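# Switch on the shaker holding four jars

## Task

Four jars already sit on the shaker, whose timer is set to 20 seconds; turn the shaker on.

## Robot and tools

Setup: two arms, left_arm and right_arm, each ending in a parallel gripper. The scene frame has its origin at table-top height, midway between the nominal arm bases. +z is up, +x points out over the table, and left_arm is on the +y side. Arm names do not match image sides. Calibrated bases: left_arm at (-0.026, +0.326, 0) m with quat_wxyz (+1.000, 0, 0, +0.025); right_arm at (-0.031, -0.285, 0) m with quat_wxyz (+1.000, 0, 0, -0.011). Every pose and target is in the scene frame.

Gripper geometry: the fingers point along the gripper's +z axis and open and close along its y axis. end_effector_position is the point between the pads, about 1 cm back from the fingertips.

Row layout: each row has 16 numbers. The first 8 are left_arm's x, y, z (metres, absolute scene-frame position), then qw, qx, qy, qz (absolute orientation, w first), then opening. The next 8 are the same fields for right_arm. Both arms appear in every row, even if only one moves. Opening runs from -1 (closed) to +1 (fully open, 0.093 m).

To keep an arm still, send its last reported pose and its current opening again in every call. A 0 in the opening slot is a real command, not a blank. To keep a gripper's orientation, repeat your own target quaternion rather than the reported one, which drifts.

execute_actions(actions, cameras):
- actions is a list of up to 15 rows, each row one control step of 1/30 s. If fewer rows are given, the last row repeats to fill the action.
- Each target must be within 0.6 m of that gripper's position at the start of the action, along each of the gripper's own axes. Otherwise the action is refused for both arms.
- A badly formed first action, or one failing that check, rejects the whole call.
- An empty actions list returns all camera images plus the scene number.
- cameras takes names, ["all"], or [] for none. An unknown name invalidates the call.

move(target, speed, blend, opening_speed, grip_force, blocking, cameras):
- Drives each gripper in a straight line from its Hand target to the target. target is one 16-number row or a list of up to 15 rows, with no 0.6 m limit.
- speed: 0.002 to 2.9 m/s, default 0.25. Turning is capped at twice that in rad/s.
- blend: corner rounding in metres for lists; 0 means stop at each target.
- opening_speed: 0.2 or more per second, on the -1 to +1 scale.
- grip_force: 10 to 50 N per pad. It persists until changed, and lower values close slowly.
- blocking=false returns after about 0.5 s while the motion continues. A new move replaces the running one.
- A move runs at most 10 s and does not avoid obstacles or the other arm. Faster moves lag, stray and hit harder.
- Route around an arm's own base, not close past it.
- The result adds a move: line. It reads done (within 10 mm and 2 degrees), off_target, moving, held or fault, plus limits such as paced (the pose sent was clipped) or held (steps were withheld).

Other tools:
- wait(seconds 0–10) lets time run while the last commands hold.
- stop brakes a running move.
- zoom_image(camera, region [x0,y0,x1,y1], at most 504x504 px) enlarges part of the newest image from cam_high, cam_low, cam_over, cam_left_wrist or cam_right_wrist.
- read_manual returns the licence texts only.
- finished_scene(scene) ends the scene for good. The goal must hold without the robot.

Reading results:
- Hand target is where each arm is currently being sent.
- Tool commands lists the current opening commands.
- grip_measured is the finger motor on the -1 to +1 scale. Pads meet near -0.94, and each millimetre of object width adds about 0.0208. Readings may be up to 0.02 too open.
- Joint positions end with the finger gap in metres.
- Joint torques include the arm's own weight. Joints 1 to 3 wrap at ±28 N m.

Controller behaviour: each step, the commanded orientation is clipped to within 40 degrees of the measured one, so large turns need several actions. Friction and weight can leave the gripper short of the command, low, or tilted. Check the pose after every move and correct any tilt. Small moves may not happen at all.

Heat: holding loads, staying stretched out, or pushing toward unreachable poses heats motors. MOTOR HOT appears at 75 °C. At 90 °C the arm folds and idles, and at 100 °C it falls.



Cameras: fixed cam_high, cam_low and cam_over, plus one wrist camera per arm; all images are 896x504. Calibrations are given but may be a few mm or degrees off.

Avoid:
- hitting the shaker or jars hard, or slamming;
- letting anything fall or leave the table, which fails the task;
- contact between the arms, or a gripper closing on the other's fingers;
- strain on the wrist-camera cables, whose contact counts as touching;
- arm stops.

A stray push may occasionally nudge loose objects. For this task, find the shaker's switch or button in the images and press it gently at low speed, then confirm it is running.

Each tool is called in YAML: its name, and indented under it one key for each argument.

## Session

execute_actions:
  actions: []

zoom_image:
  camera: "cam_over"
  region: [340, 340, 620, 470]

Scene clock: 0.00 s.
left_arm: end_effector_position=(+0.3453, +0.3994, +0.0708) grip_measured=+1.000 end_effector_quat_wxyz=(+0.509, -0.141, +0.837, +0.140) | right_arm: end_effector_position=(+0.3427, -0.3561, +0.0971) grip_measured=+1.000 end_effector_quat_wxyz=(+0.566, +0.144, +0.808, -0.081)
Joint positions: left_arm=[-0.008 1.543 0.405 0.646 -0.352 -0.08 0.093] | right_arm=[-0.075 1.479 0.355 0.763 0.207 0.111 0.093]
Joint velocities: within noise
Joint torques (N m): no reading
Heat: left arm: 37 °C; right arm: 33 °C.
Hand target: left_arm +0.3490, +0.3996, +0.0783; +0.519, -0.143, +0.831, +0.139 | right_arm +0.3449, -0.3563, +0.1019; +0.572, +0.144, +0.804, -0.081
Tool commands: left_gripper/opening=+1.0 right_gripper/opening=+1.0
camera_calibration:
cam_left_wrist: T_world_to_cam=[[0.393, -0.914985, -0.0913985, 0.235299], [-0.740312, -0.255876, -0.621664, 0.441275], [0.545426, 0.311977, -0.777934, -0.167671], [0, 0, 0, 1]] pos_world=[0.325661, 0.380516, 0.165394]
cam_right_wrist: T_world_to_cam=[[-0.274225, -0.961592, -0.0118578, -0.245942], [-0.683098, 0.203454, -0.701415, 0.414444], [0.676888, -0.184246, -0.712654, -0.143297], [0, 0, 0, 1]] pos_world=[0.312659, -0.347218, 0.18566]

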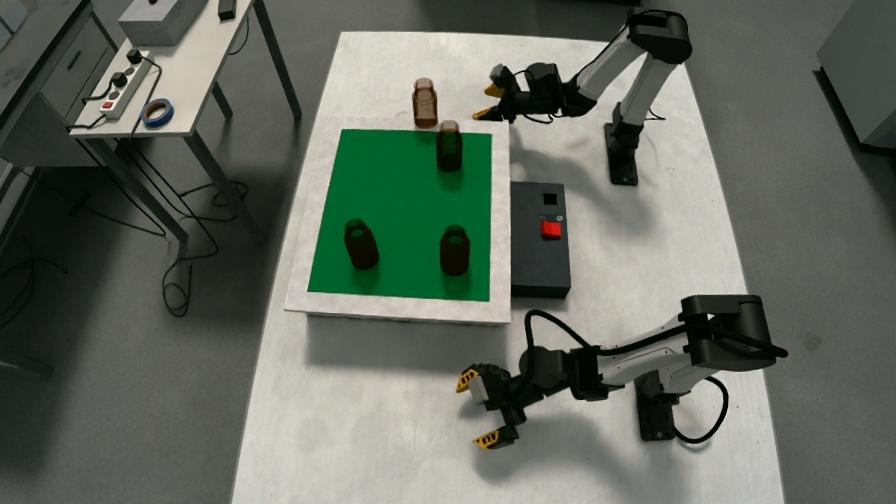

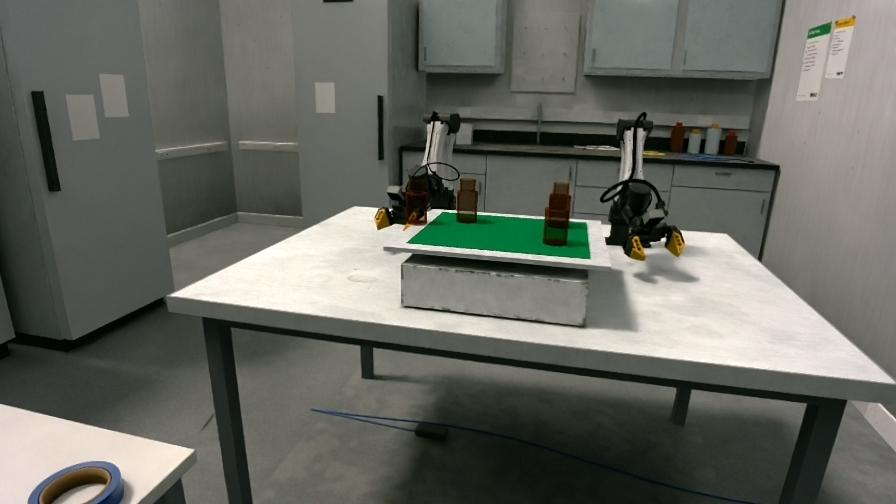

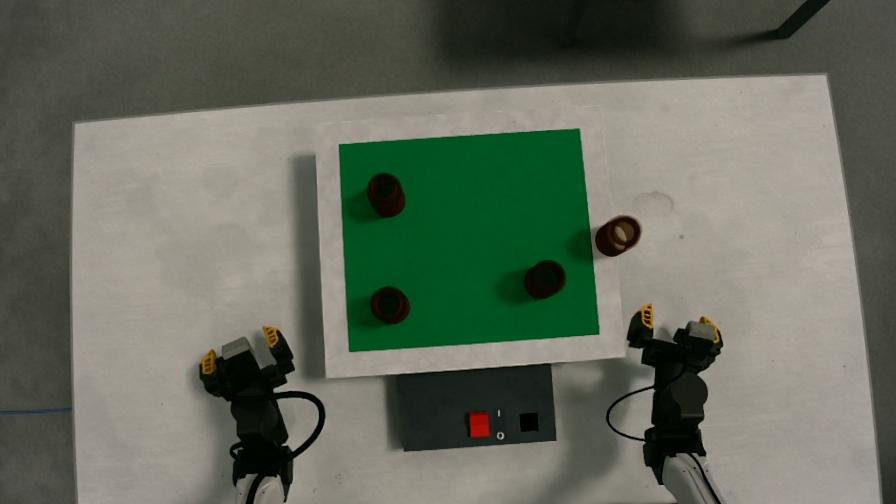

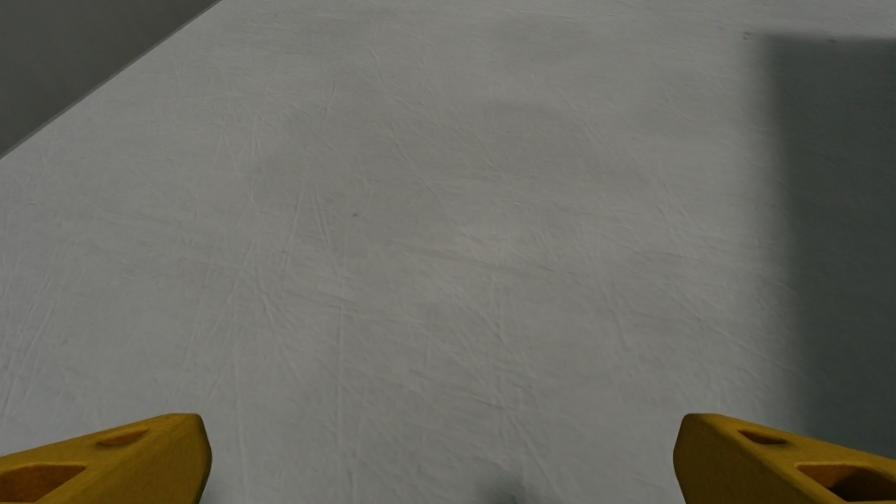

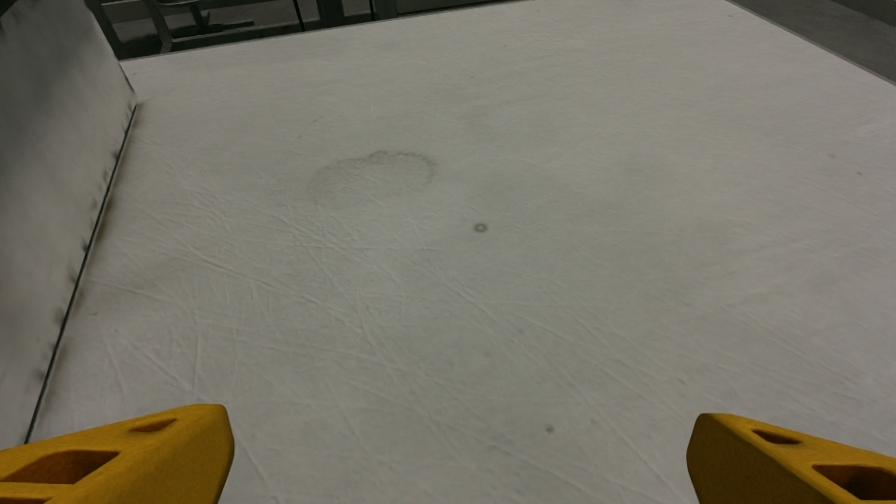

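Scaled by 1.800 from the camera's 896x504 image, which has a finer 1280x720 frame.

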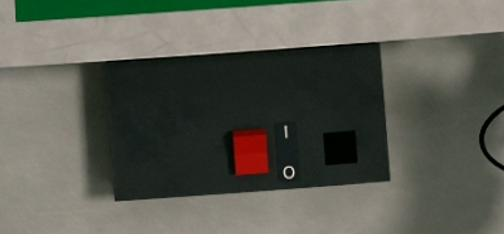

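zoom_image:
  camera: "cam_over"
  region: [500, 160, 700, 300]

zoom_image:
  camera: "cam_high"
  region: [380, 60, 520, 190]

zoom_image:
  camera: "cam_low"
  region: [370, 160, 620, 280]

Scaled by 2.520 from the camera's 896x504 image, which has a finer 1280x720 frame.

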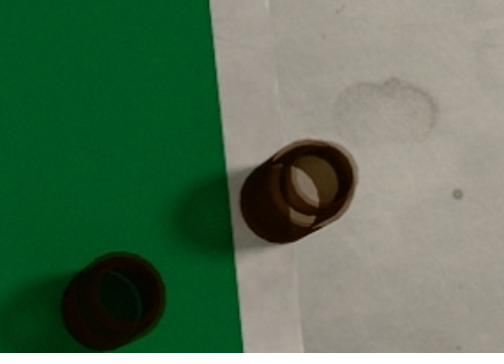

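Scaled by 3.600 from the camera's 896x504 image, which has a finer 1280x720 frame.

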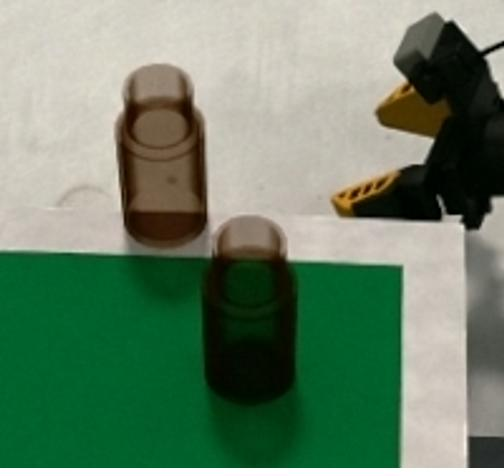

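Scaled by 2.016 from the camera's 896x504 image, which has a finer 1280x720 frame.

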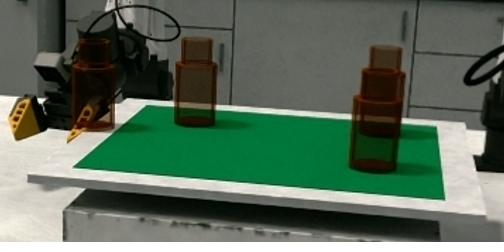

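move:
  target:
    - [0.3453,0.3994,0.0708,0.509,-0.141,0.837,0.14,1,0.31,-0.37,0.16,0.54,0.08,0.836,-0.04,0.75]
    - [0.3453,0.3994,0.0708,0.509,-0.141,0.837,0.14,1,0.32,-0.32,0.26,0.4606,-0.0619,0.8849,0.0322,0.75]
    - [0.3453,0.3994,0.0708,0.509,-0.141,0.837,0.14,1,0.386,-0.257,0.23,0.4606,-0.0619,0.8849,0.0322,0.75]
  blend: [0.03,0.03,0]
  speed: 0.25
  opening_speed: 1
  cameras: ["cam_right_wrist","cam_high","cam_over"]

Scene clock: 61.67 s.
left_arm: end_effector_position=(+0.3453, +0.3994, +0.0708) grip_measured=+1.000 end_effector_quat_wxyz=(+0.509, -0.141, +0.837, +0.140) | right_arm: end_effector_position=(+0.3766, -0.2576, +0.2157) grip_measured=+0.753 end_effector_quat_wxyz=(+0.442, -0.067, +0.894, +0.035)
Joint positions: left_arm=[-0.008 1.543 0.405 0.646 -0.352 -0.08 0.093] | right_arm=[0.046 1.361 1.087 -0.383 -0.104 -0.074 0.081]
Joint torques (N m): left_arm=[-0.01 -4.97 4.08 2.33 -0.16 -0.08] | right_arm=[1.01 -4.62 11.84 1.85 0.07 0.05]
Heat: left arm: 47 °C; right arm: 39 °C.
Hand target: left_arm +0.3453, +0.3994, +0.0709; +0.509, -0.141, +0.837, +0.140 | right_arm +0.3853, -0.2571, +0.2302; +0.461, -0.062, +0.885, +0.032
Off the commanded pose: left_arm 0.000 m, 0 deg | right_arm 0.017 m, 2 deg.
move: off_target (right_arm)
camera_calibration:
cam_right_wrist: T_world_to_cam=[[0.20556, -0.978644, -0.0010425, -0.327906], [-0.869463, -0.182138, -0.459195, 0.419478], [0.449198, 0.0952984, -0.888335, 0.132127], [0, 0, 0, 1]] pos_world=[0.372774, -0.257092, 0.309653]
Images, in order (width x height): cam_high 896x504, cam_over 896x504, cam_right_wrist 896x504.

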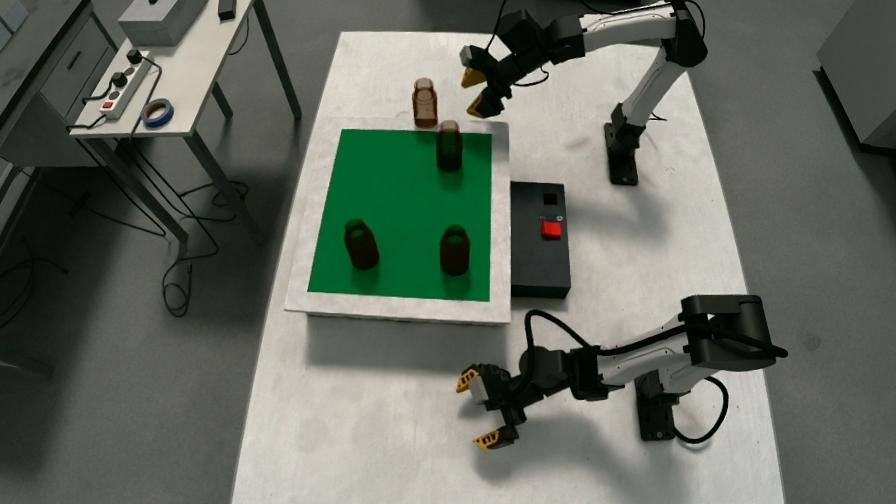

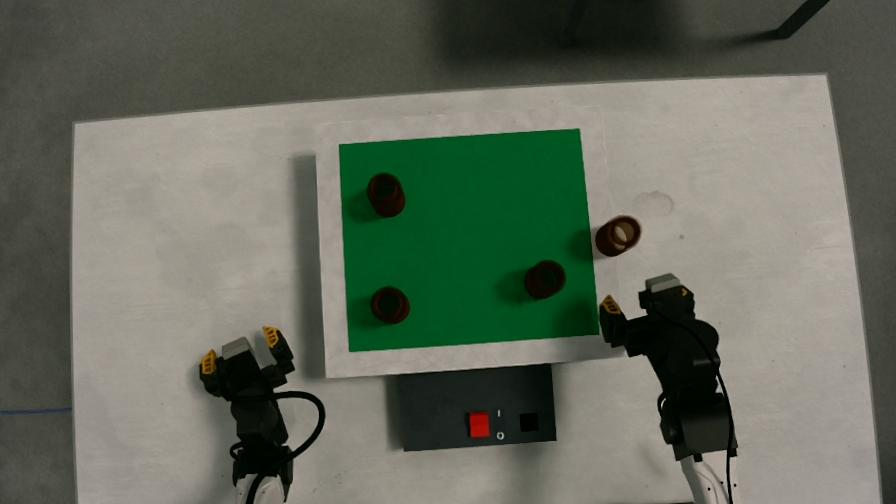

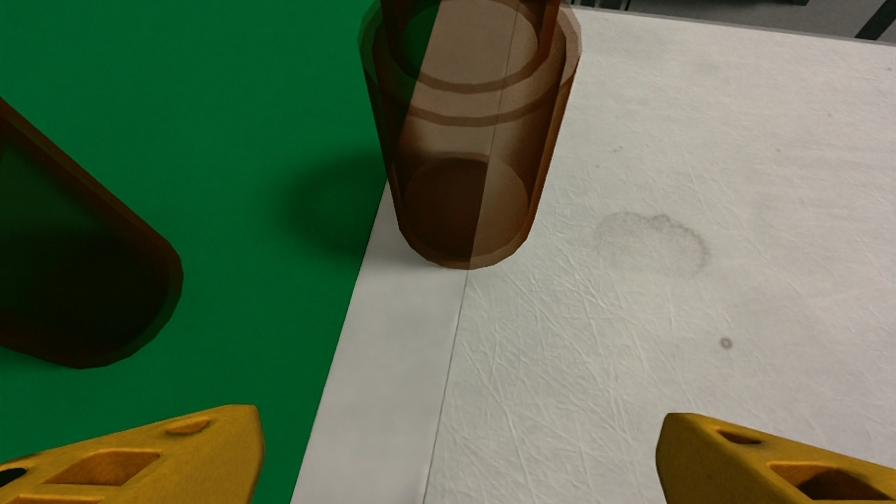

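move:
  target: [0.3453,0.3994,0.0708,0.509,-0.141,0.837,0.14,1,0.478,-0.242,0.195,0.4606,-0.0619,0.8849,0.0322,0.75]
  speed: 0.07
  cameras: ["cam_right_wrist","cam_high","cam_over","cam_low"]

zoom_image:
  camera: "cam_low"
  region: [370, 160, 530, 280]

zoom_image:
  camera: "cam_high"
  region: [380, 60, 520, 190]

Scene clock: 92.33 s.
left_arm: end_effector_position=(+0.3453, +0.3994, +0.0708) grip_measured=+1.000 end_effector_quat_wxyz=(+0.509, -0.141, +0.837, +0.140) | right_arm: end_effector_position=(+0.4675, -0.2447, +0.1835) grip_measured=+0.753 end_effector_quat_wxyz=(+0.443, -0.066, +0.893, +0.034)
Joint positions: left_arm=[-0.008 1.543 0.405 0.646 -0.352 -0.08 0.093] | right_arm=[0.076 1.721 1.304 -0.234 -0.077 -0.055 0.081]
Joint torques (N m): left_arm=[0.28 -5.05 3.9 2.32 -0.15 -0.03] | right_arm=[1.2 -7.08 11.99 1.87 0.07 0.04]
Heat: left arm: 48 °C; right arm: 42 °C.
Hand target: left_arm +0.3453, +0.3994, +0.0709; +0.509, -0.141, +0.837, +0.140 | right_arm +0.4773, -0.2420, +0.1952; +0.461, -0.062, +0.885, +0.033
Off the commanded pose: left_arm 0.000 m, 0 deg | right_arm 0.016 m, 2 deg.
move: off_target (right_arm)
camera_calibration:
cam_right_wrist: T_world_to_cam=[[0.203097, -0.979158, 0.000957945, -0.333368], [-0.868247, -0.180544, -0.462116, 0.486343], [0.452657, 0.0930225, -0.886819, 0.0589698], [0, 0, 0, 1]] pos_world=[0.463279, -0.2441, 0.277361]
Images, in order (width x height): cam_high 896x504, cam_low 896x504, cam_over 896x504, cam_right_wrist 896x504.

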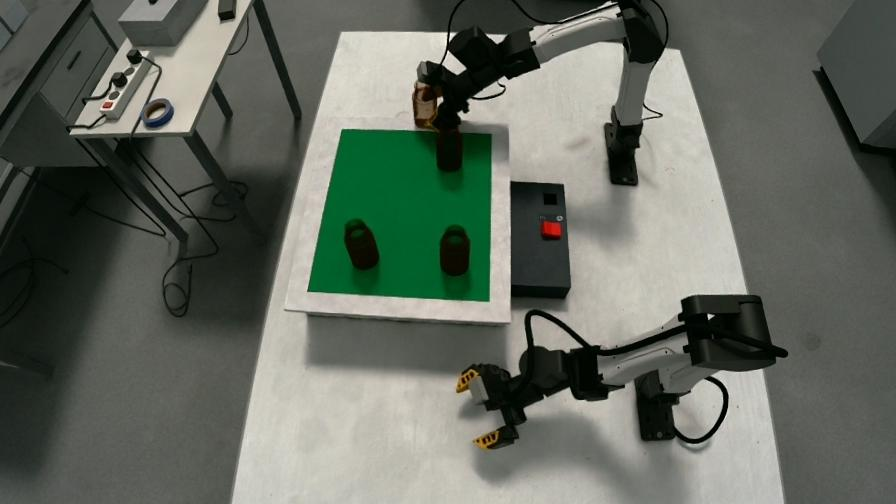

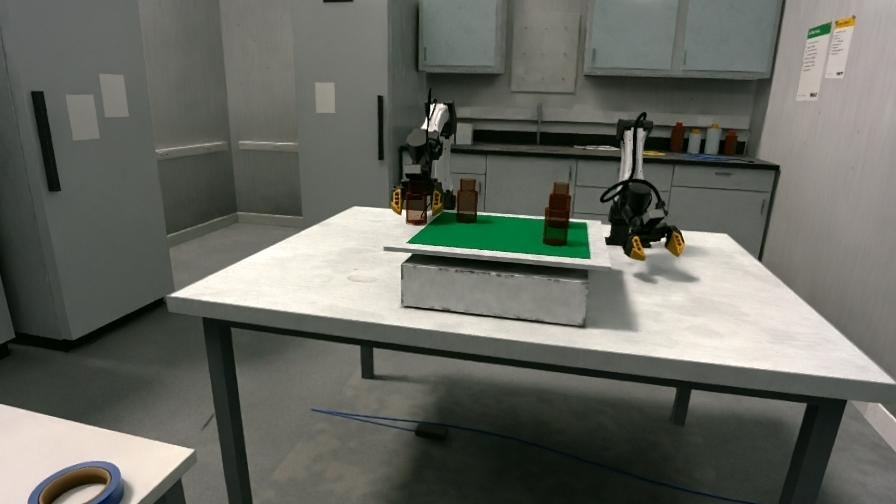

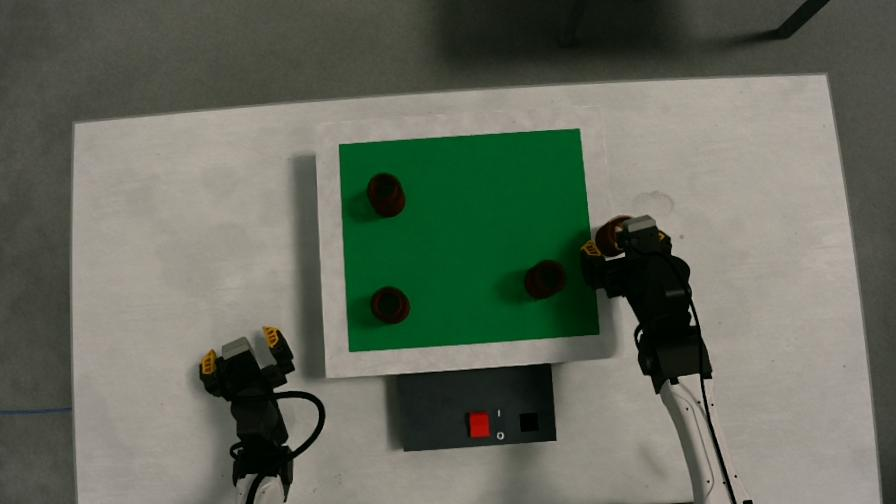

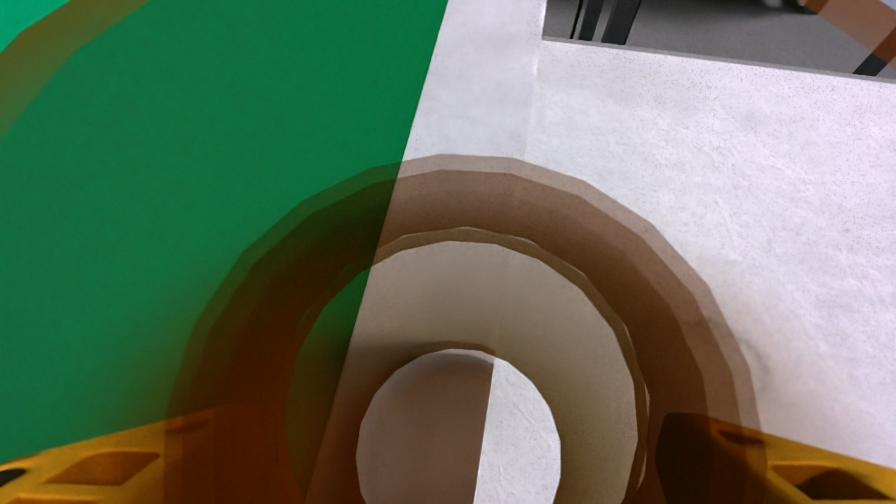

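Scaled by 3.150 from the camera's 896x504 image, which has a finer 1280x720 frame.

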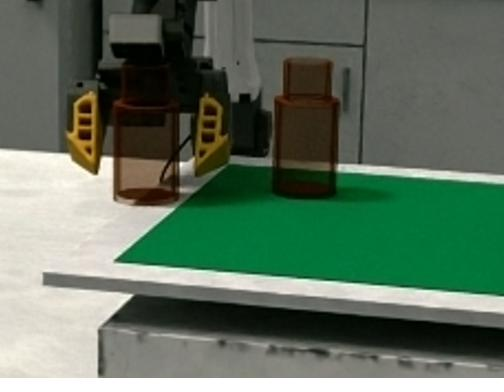

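Scaled by 3.600 from the camera's 896x504 image, which has a finer 1280x720 frame.

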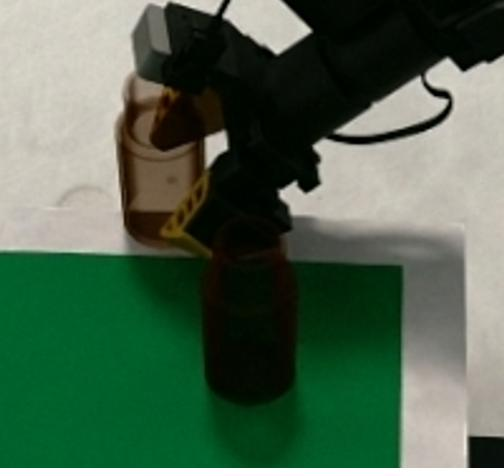

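move:
  target:
    - [0.3453,0.3994,0.0708,0.509,-0.141,0.837,0.14,1,0.478,-0.242,0.203,0.4606,-0.0619,0.8849,0.0322,0.75]
    - [0.3453,0.3994,0.0708,0.509,-0.141,0.837,0.14,1,0.478,-0.242,0.203,0.4606,-0.0619,0.8849,0.0322,-0.1]
  speed: 0.05
  opening_speed: 0.3
  grip_force: [50,20]
  cameras: ["cam_right_wrist","cam_high","cam_low","cam_over"]

zoom_image:
  camera: "cam_low"
  region: [370, 160, 530, 280]

Scene clock: 130.50 s.
left_arm: end_effector_position=(+0.3453, +0.3994, +0.0707) grip_measured=+1.000 end_effector_quat_wxyz=(+0.509, -0.141, +0.838, +0.140) | right_arm: end_effector_position=(+0.4729, -0.2447, +0.1963) grip_measured=+0.157 end_effector_quat_wxyz=(+0.456, -0.066, +0.887, +0.033)
Joint positions: left_arm=[-0.008 1.543 0.405 0.646 -0.352 -0.08 0.093] | right_arm=[0.076 1.721 1.333 -0.234 -0.075 -0.055 0.053]
Joint torques (N m): left_arm=[0.17 -4.96 4.05 2.28 -0.11 -0.08] | right_arm=[1.28 -7.36 11.97 1.61 0.07 0.05]
Heat: left arm: 50 °C; right arm: 43 °C.
Hand target: left_arm +0.3453, +0.3994, +0.0708; +0.509, -0.141, +0.837, +0.140 | right_arm +0.4778, -0.2420, +0.2031; +0.461, -0.062, +0.885, +0.032
Off the commanded pose: left_arm 0.000 m, 0 deg | right_arm 0.009 m, 1 deg.
grip_force (N): 50, 20
move: done
camera_calibration:
cam_right_wrist: T_world_to_cam=[[0.201771, -0.979413, 0.00616659, -0.334873], [-0.854693, -0.179145, -0.487244, 0.495801], [0.478318, 0.0930413, -0.873244, 0.0531203], [0, 0, 0, 1]] pos_world=[0.465917, -0.244102, 0.290028]
Images, in order (width x height): cam_high 896x504, cam_low 896x504, cam_over 896x504, cam_right_wrist 896x504.

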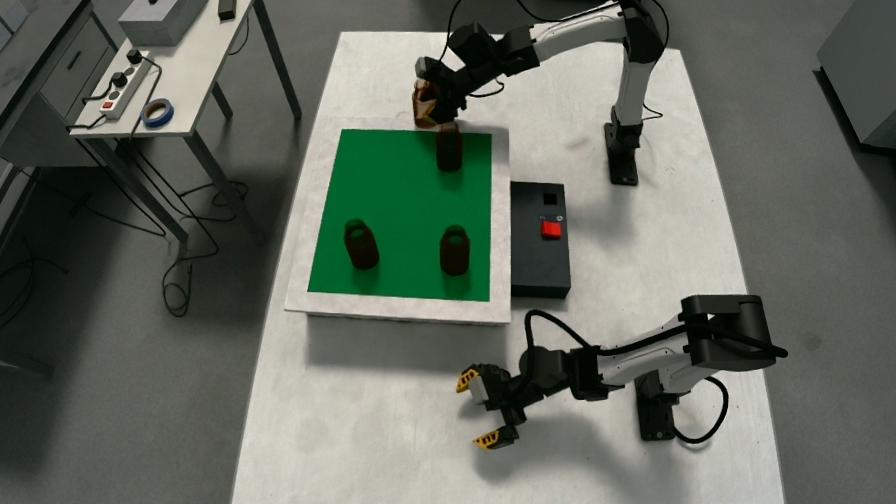

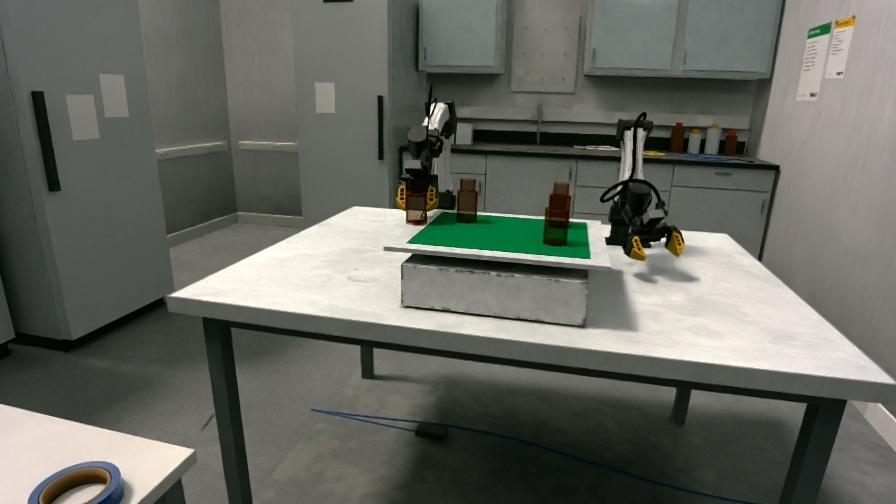

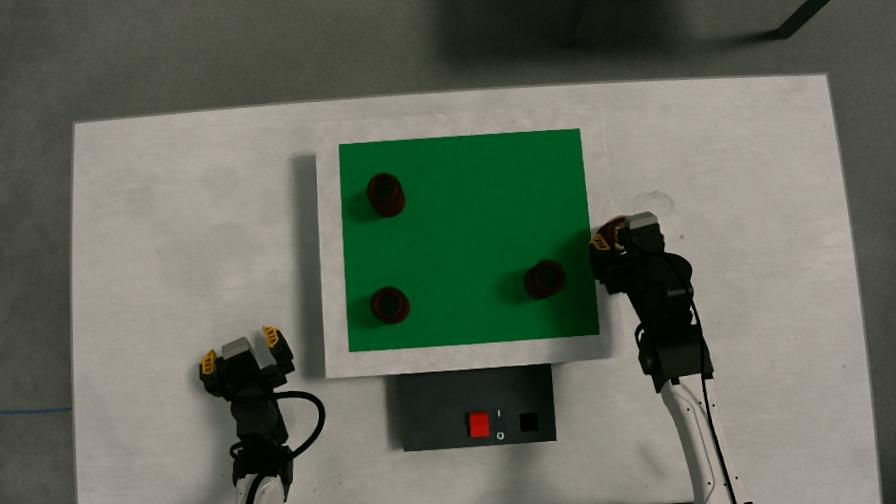

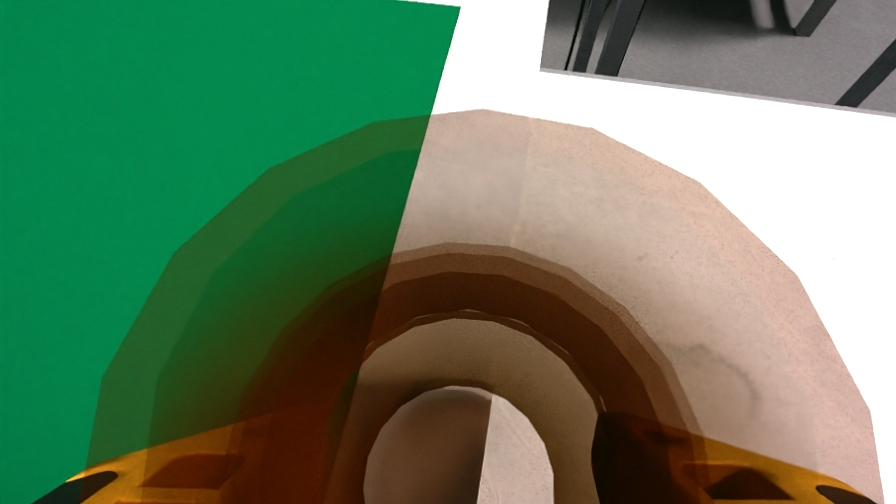

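Scaled by 3.150 from the camera's 896x504 image, which has a finer 1280x720 frame.

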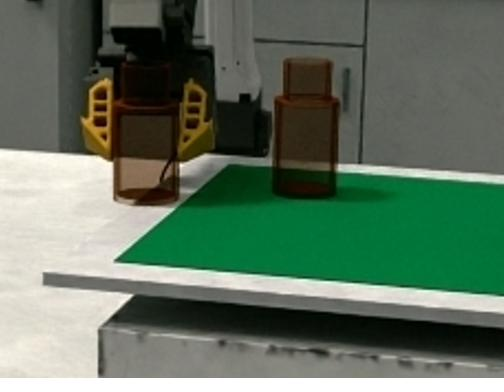

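move:
  target:
    - [0.3453,0.3994,0.0708,0.509,-0.141,0.837,0.14,1,0.478,-0.245,0.26,0.4606,-0.0619,0.8849,0.0322,-0.1]
  speed: 0.06
  cameras: ["cam_low","cam_over"]

zoom_image:
  camera: "cam_low"
  region: [370, 140, 530, 260]

Scene clock: 172.90 s.
left_arm: end_effector_position=(+0.3453, +0.3994, +0.0707) grip_measured=+1.000 end_effector_quat_wxyz=(+0.509, -0.141, +0.838, +0.140) | right_arm: end_effector_position=(+0.4701, -0.2448, +0.2433) grip_measured=+0.152 end_effector_quat_wxyz=(+0.441, -0.065, +0.894, +0.033)
Joint positions: left_arm=[-0.008 1.543 0.405 0.646 -0.352 -0.08 0.093] | right_arm=[0.076 1.721 1.546 -0.482 -0.075 -0.055 0.053]
Joint torques (N m): left_arm=[0.21 -5.03 3.96 2.34 -0.1 -0.06] | right_arm=[0.44 -7.83 12.66 1.79 -0.01 -0.01]
Heat: left arm: 51 °C; right arm: 45 °C.
Hand target: left_arm +0.3453, +0.3994, +0.0708; +0.509, -0.141, +0.837, +0.140 | right_arm +0.4772, -0.2451, +0.2601; +0.461, -0.062, +0.885, +0.032
Off the commanded pose: left_arm 0.000 m, 0 deg | right_arm 0.018 m, 3 deg.
grip_force (N): 50, 20
move: off_target (right_arm)
Images, in order (width x height): cam_low 896x504, cam_over 896x504.

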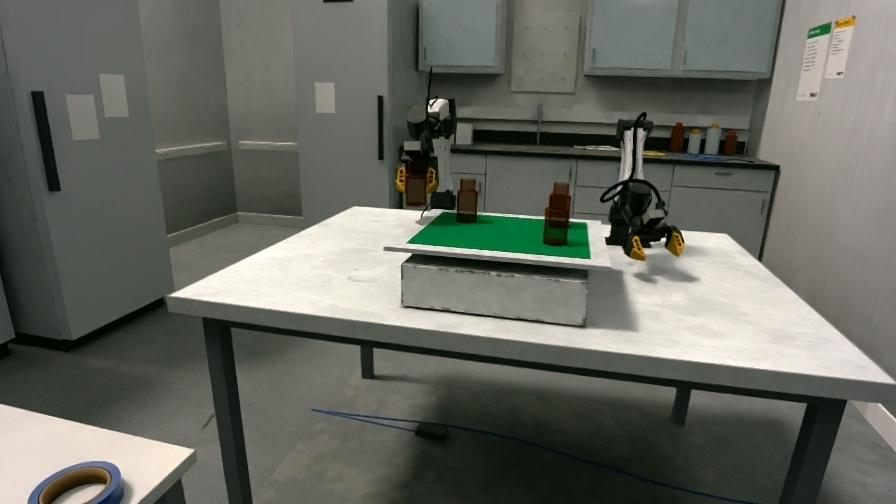

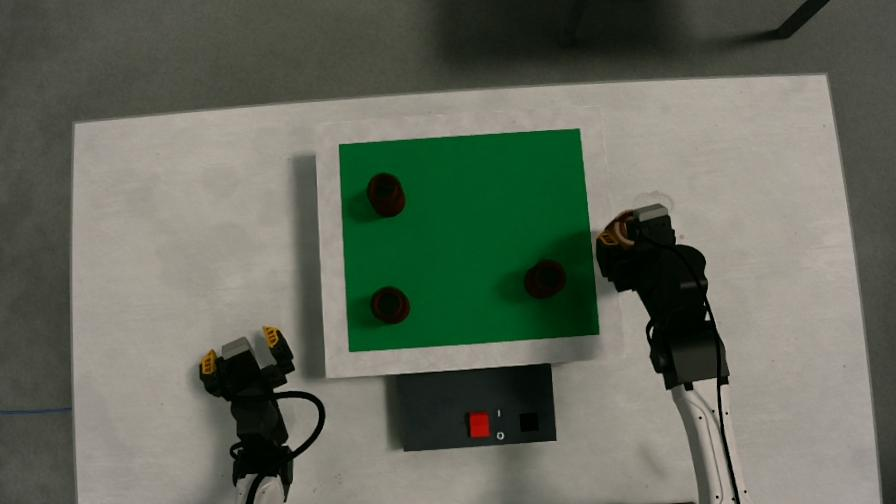

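Scaled by 3.150 from the camera's 896x504 image, which has a finer 1280x720 frame.

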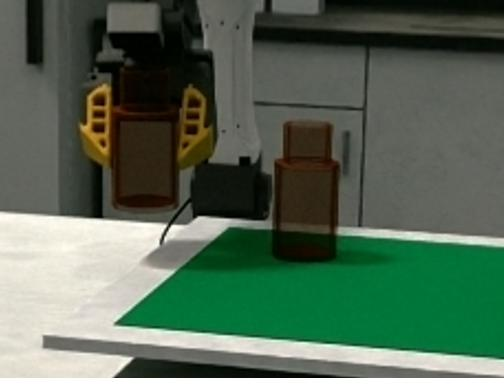

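move:
  target:
    - [0.3453,0.3994,0.0708,0.509,-0.141,0.837,0.14,1,0.345,-0.25,0.275,0.4606,-0.0619,0.8849,0.0322,-0.1]
    - [0.3453,0.3994,0.0708,0.509,-0.141,0.837,0.14,1,0.325,-0.12,0.275,0.4606,-0.0619,0.8849,0.0322,-0.1]
    - [0.3453,0.3994,0.0708,0.509,-0.141,0.837,0.14,1,0.345,0.0,0.27,0.4606,-0.0619,0.8849,0.0322,-0.1]
    - [0.3453,0.3994,0.0708,0.509,-0.141,0.837,0.14,1,0.415,0.002,0.245,0.4606,-0.0619,0.8849,0.0322,-0.1]
  blend: [0.03,0.04,0.03,0]
  speed: 0.12
  cameras: ["cam_low","cam_over","cam_high"]

zoom_image:
  camera: "cam_low"
  region: [400, 140, 600, 280]

Scene clock: 188.87 s.
left_arm: end_effector_position=(+0.3453, +0.3994, +0.0707) grip_measured=+1.000 end_effector_quat_wxyz=(+0.509, -0.141, +0.838, +0.140) | right_arm: end_effector_position=(+0.4036, -0.0063, +0.2252) grip_measured=+0.152 end_effector_quat_wxyz=(+0.435, -0.068, +0.898, +0.013)
Joint positions: left_arm=[-0.008 1.543 0.405 0.646 -0.352 -0.08 0.093] | right_arm=[0.739 1.87 1.691 -0.59 0.467 0.365 0.052]
Joint torques (N m): left_arm=[0.24 -5.03 3.89 2.31 -0.12 -0.09] | right_arm=[0.06 -8.76 12.62 1.87 0.17 -0.16]
Heat: left arm: 52 °C; right arm: 46 °C.
Hand target: left_arm +0.3453, +0.3994, +0.0708; +0.509, -0.141, +0.837, +0.140 | right_arm +0.4136, +0.0010, +0.2453; +0.461, -0.062, +0.885, +0.032
Off the commanded pose: left_arm 0.000 m, 0 deg | right_arm 0.024 m, 4 deg.
grip_force (N): 50, 20
move: off_target (right_arm)
Images, in order (width x height): cam_high 896x504, cam_low 896x504, cam_over 896x504.

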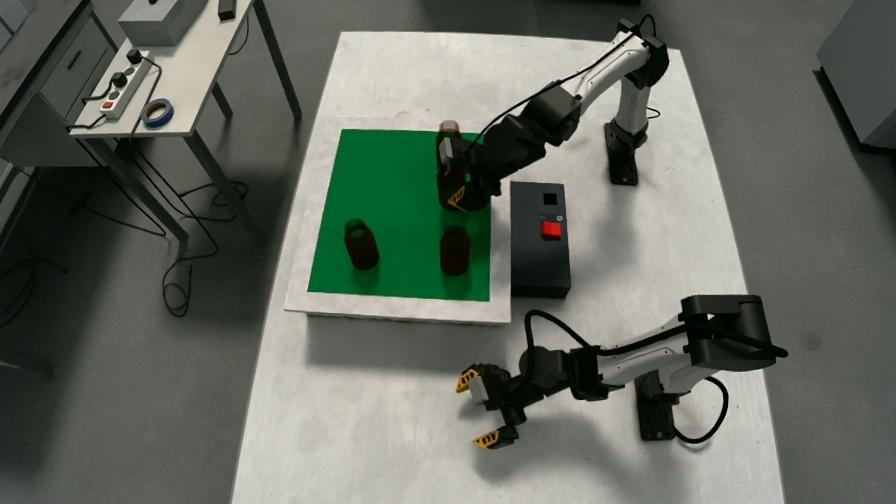

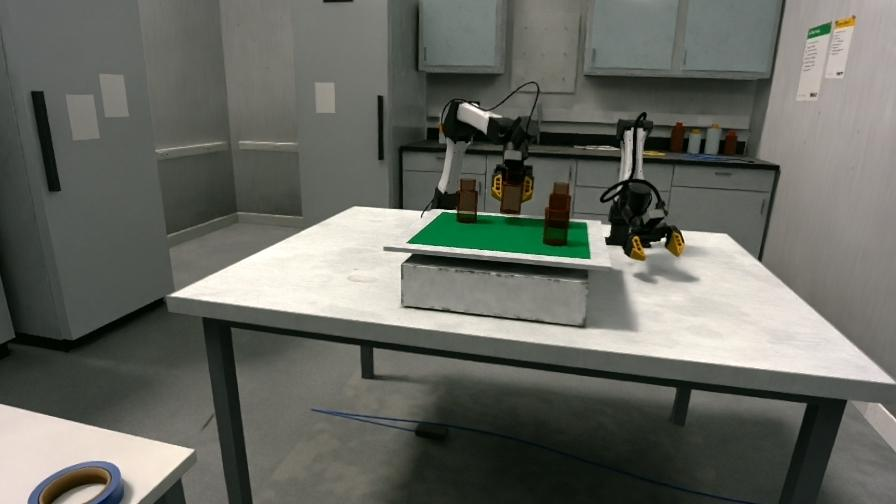

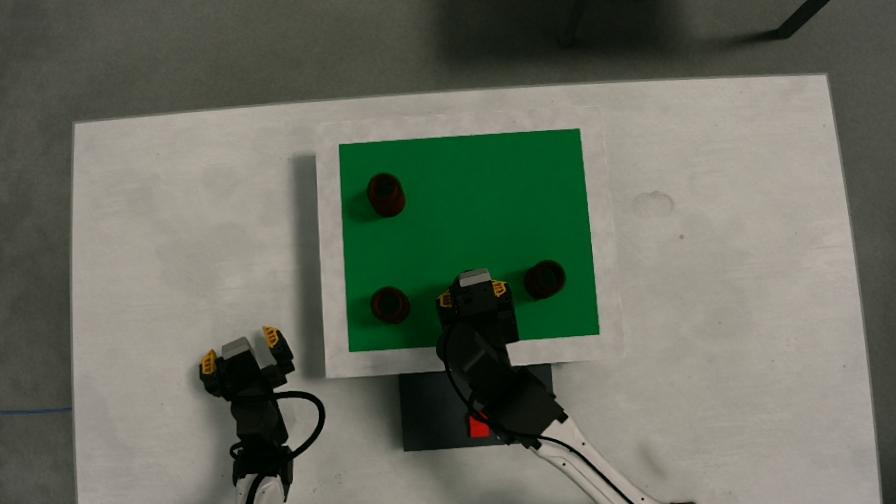

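Scaled by 2.520 from the camera's 896x504 image, which has a finer 1280x720 frame.

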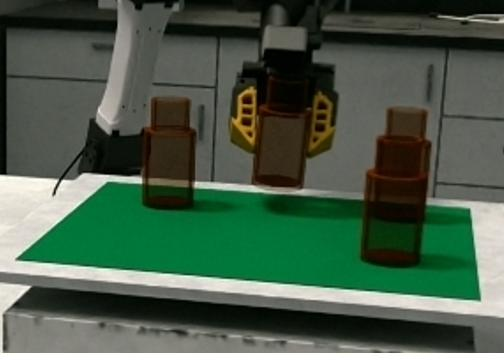

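move:
  target:
    - [0.3453,0.3994,0.0708,0.509,-0.141,0.837,0.14,1,0.414,0.01,0.235,0.4848,-0.0596,0.8746,0.0516,-0.1]
    - [0.3453,0.3994,0.0708,0.509,-0.141,0.837,0.14,1,0.414,0.011,0.213,0.4848,-0.0596,0.8746,0.0516,-0.1]
  speed: [0.05,0.025]
  blend: [0.01,0]
  cameras: ["cam_low","cam_over","cam_right_wrist"]

zoom_image:
  camera: "cam_low"
  region: [440, 160, 600, 260]

Scene clock: 206.10 s.
left_arm: end_effector_position=(+0.3453, +0.3994, +0.0707) grip_measured=+1.000 end_effector_quat_wxyz=(+0.509, -0.141, +0.838, +0.140) | right_arm: end_effector_position=(+0.4137, +0.0026, +0.2045) grip_measured=+0.152 end_effector_quat_wxyz=(+0.468, -0.056, +0.881, +0.038)
Joint positions: left_arm=[-0.008 1.543 0.405 0.646 -0.352 -0.08 0.093] | right_arm=[0.739 1.87 1.547 -0.354 0.466 0.364 0.053]
Joint torques (N m): left_arm=[0.18 -5.11 4.08 2.35 -0.07 -0.09] | right_arm=[1.5 -9.95 8.25 1.98 0.18 -0.18]
Heat: left arm: 52 °C; right arm: 47 °C.
Hand target: left_arm +0.3453, +0.3994, +0.0708; +0.509, -0.141, +0.837, +0.140 | right_arm +0.4136, +0.0108, +0.2132; +0.483, -0.059, +0.872, +0.051
Off the commanded pose: left_arm 0.000 m, 0 deg | right_arm 0.012 m, 3 deg.
grip_force (N): 50, 20
move: off_target (right_arm)
camera_calibration:
cam_right_wrist: T_world_to_cam=[[0.188534, -0.982036, -0.00780512, -0.0724612], [-0.84481, -0.158126, -0.511167, 0.494285], [0.50075, 0.102966, -0.859446, 0.0535067], [0, 0, 0, 1]] pos_world=[0.404445, 0.00149056, 0.298083]
Images, in order (width x height): cam_low 896x504, cam_over 896x504, cam_right_wrist 896x504.

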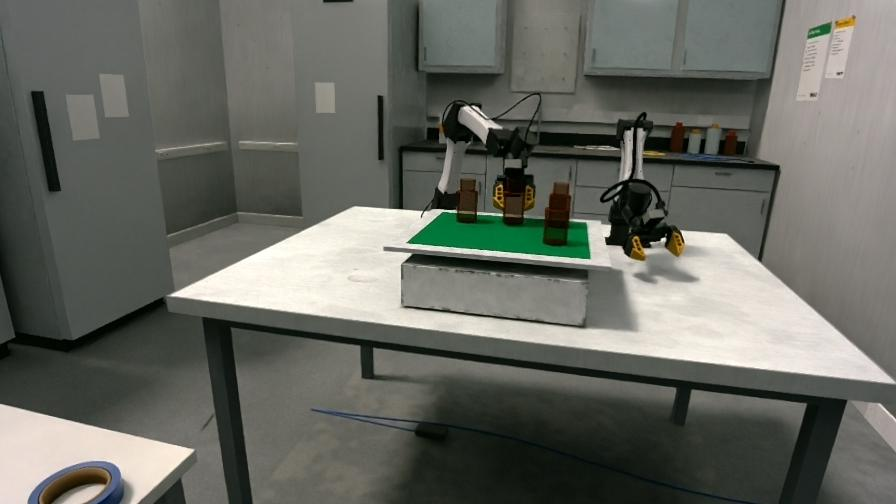

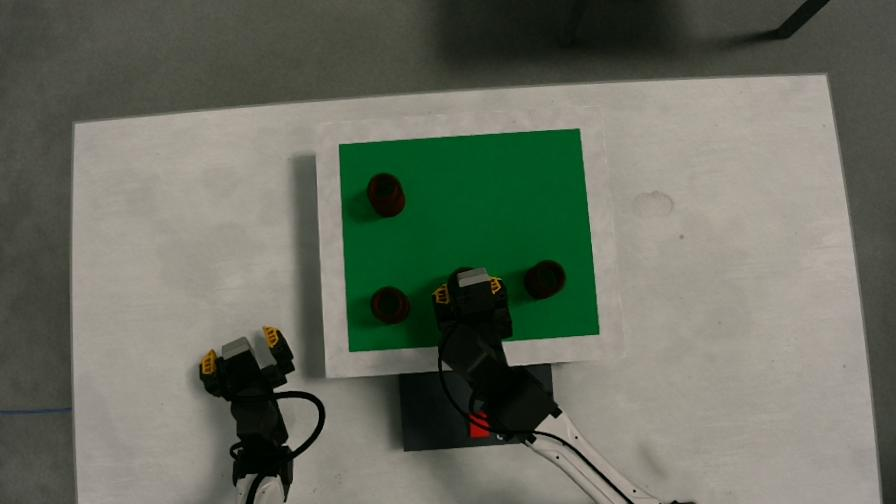

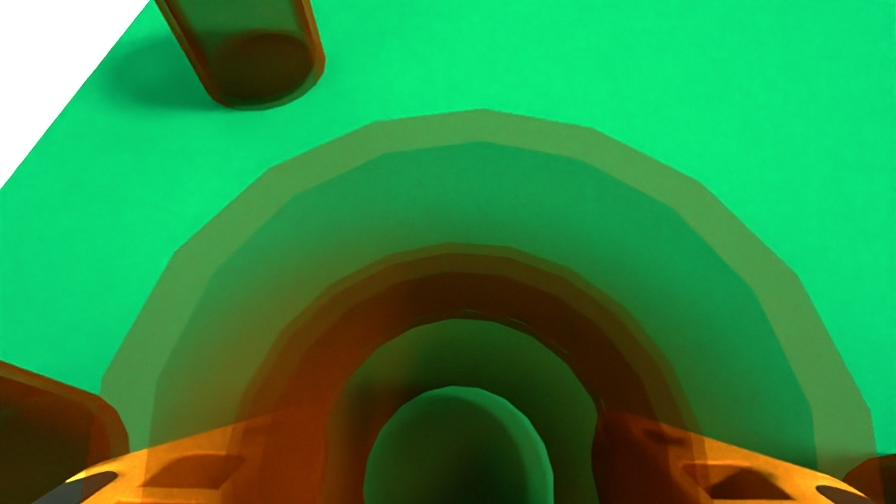

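Scaled by 3.150 from the camera's 896x504 image, which has a finer 1280x720 frame.

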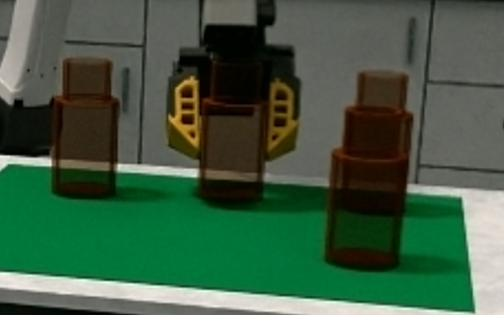

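move:
  target: [0.3453,0.3994,0.0708,0.509,-0.141,0.837,0.14,1,0.414,0.011,0.203,0.4848,-0.0596,0.8746,0.0516,-0.1]
  speed: 0.02
  cameras: ["cam_low"]

zoom_image:
  camera: "cam_low"
  region: [440, 160, 600, 260]

Scene clock: 218.37 s.
left_arm: end_effector_position=(+0.3453, +0.3994, +0.0707) grip_measured=+1.000 end_effector_quat_wxyz=(+0.509, -0.141, +0.838, +0.140) | right_arm: end_effector_position=(+0.4137, +0.0026, +0.1986) grip_measured=+0.152 end_effector_quat_wxyz=(+0.470, -0.057, +0.880, +0.038)
Joint positions: left_arm=[-0.008 1.543 0.405 0.646 -0.352 -0.08 0.093] | right_arm=[0.739 1.87 1.521 -0.323 0.466 0.36 0.052]
Joint torques (N m): left_arm=[0.13 -5 3.93 2.32 -0.1 -0.04] | right_arm=[1.55 -9.54 7.68 2.06 0.18 -0.11]
Heat: left arm: 53 °C; right arm: 47 °C.
Hand target: left_arm +0.3453, +0.3994, +0.0709; +0.509, -0.141, +0.837, +0.140 | right_arm +0.4137, +0.0108, +0.2032; +0.483, -0.059, +0.872, +0.051
Off the commanded pose: left_arm 0.000 m, 0 deg | right_arm 0.009 m, 2 deg.
grip_force (N): 50, 20
move: done
Images, in order (width x height): cam_low 896x504.

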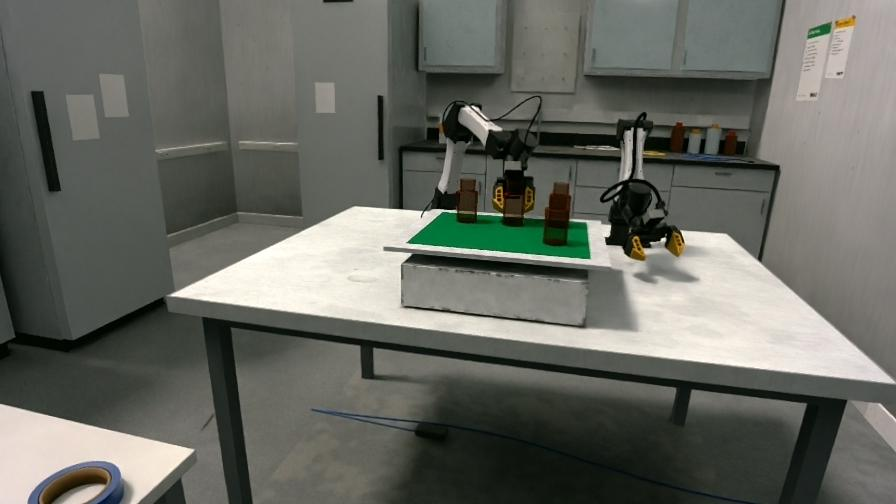

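Scaled by 3.150 from the camera's 896x504 image, which has a finer 1280x720 frame.

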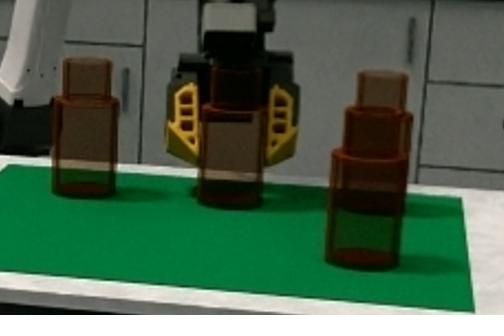

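move:
  target: [0.3453,0.3994,0.0708,0.509,-0.141,0.837,0.14,1,0.414,0.011,0.196,0.4848,-0.0596,0.8746,0.0516,-0.1]
  speed: 0.02
  cameras: ["cam_low"]

zoom_image:
  camera: "cam_low"
  region: [440, 160, 600, 260]

Scene clock: 223.93 s.
left_arm: end_effector_position=(+0.3453, +0.3994, +0.0707) grip_measured=+1.000 end_effector_quat_wxyz=(+0.509, -0.141, +0.838, +0.140) | right_arm: end_effector_position=(+0.4148, +0.0029, +0.1975) grip_measured=+0.151 end_effector_quat_wxyz=(+0.477, -0.054, +0.876, +0.037)
Joint positions: left_arm=[-0.008 1.543 0.405 0.646 -0.352 -0.08 0.093] | right_arm=[0.741 1.87 1.503 -0.29 0.478 0.357 0.052]
Joint torques (N m): left_arm=[0.31 -5.11 3.89 2.31 -0.15 -0.08] | right_arm=[1.25 -9.21 7.05 2 0.02 -0.09]
Heat: left arm: 53 °C; right arm: 46 °C.
Hand target: left_arm +0.3453, +0.3994, +0.0709; +0.509, -0.141, +0.837, +0.140 | right_arm +0.4138, +0.0108, +0.1962; +0.483, -0.059, +0.872, +0.051
Off the commanded pose: left_arm 0.000 m, 0 deg | right_arm 0.008 m, 2 deg.
grip_force (N): 50, 20
move: done
Images, in order (width x height): cam_low 896x504.

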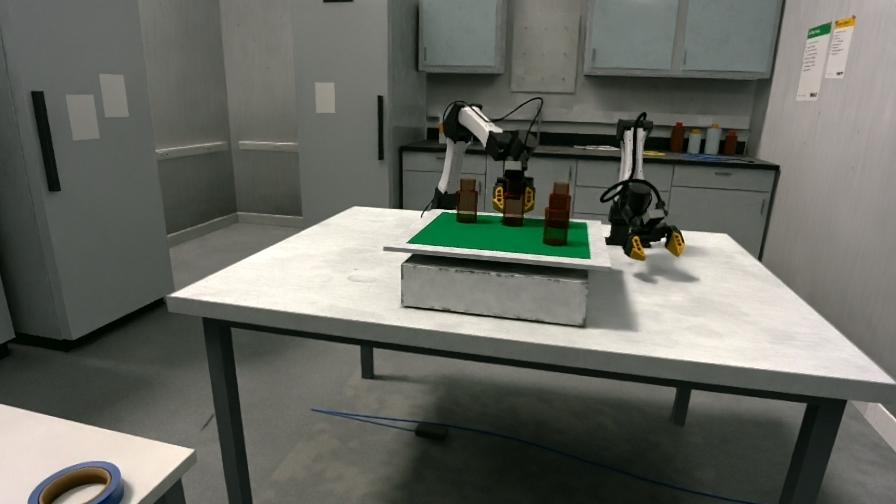

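Scaled by 3.150 from the camera's 896x504 image, which has a finer 1280x720 frame.

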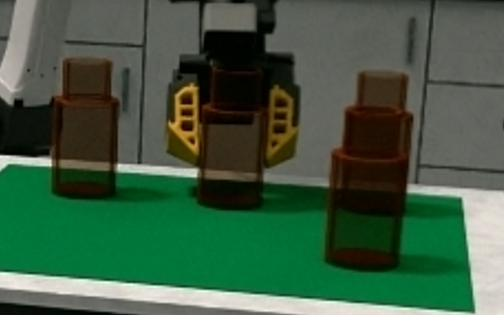

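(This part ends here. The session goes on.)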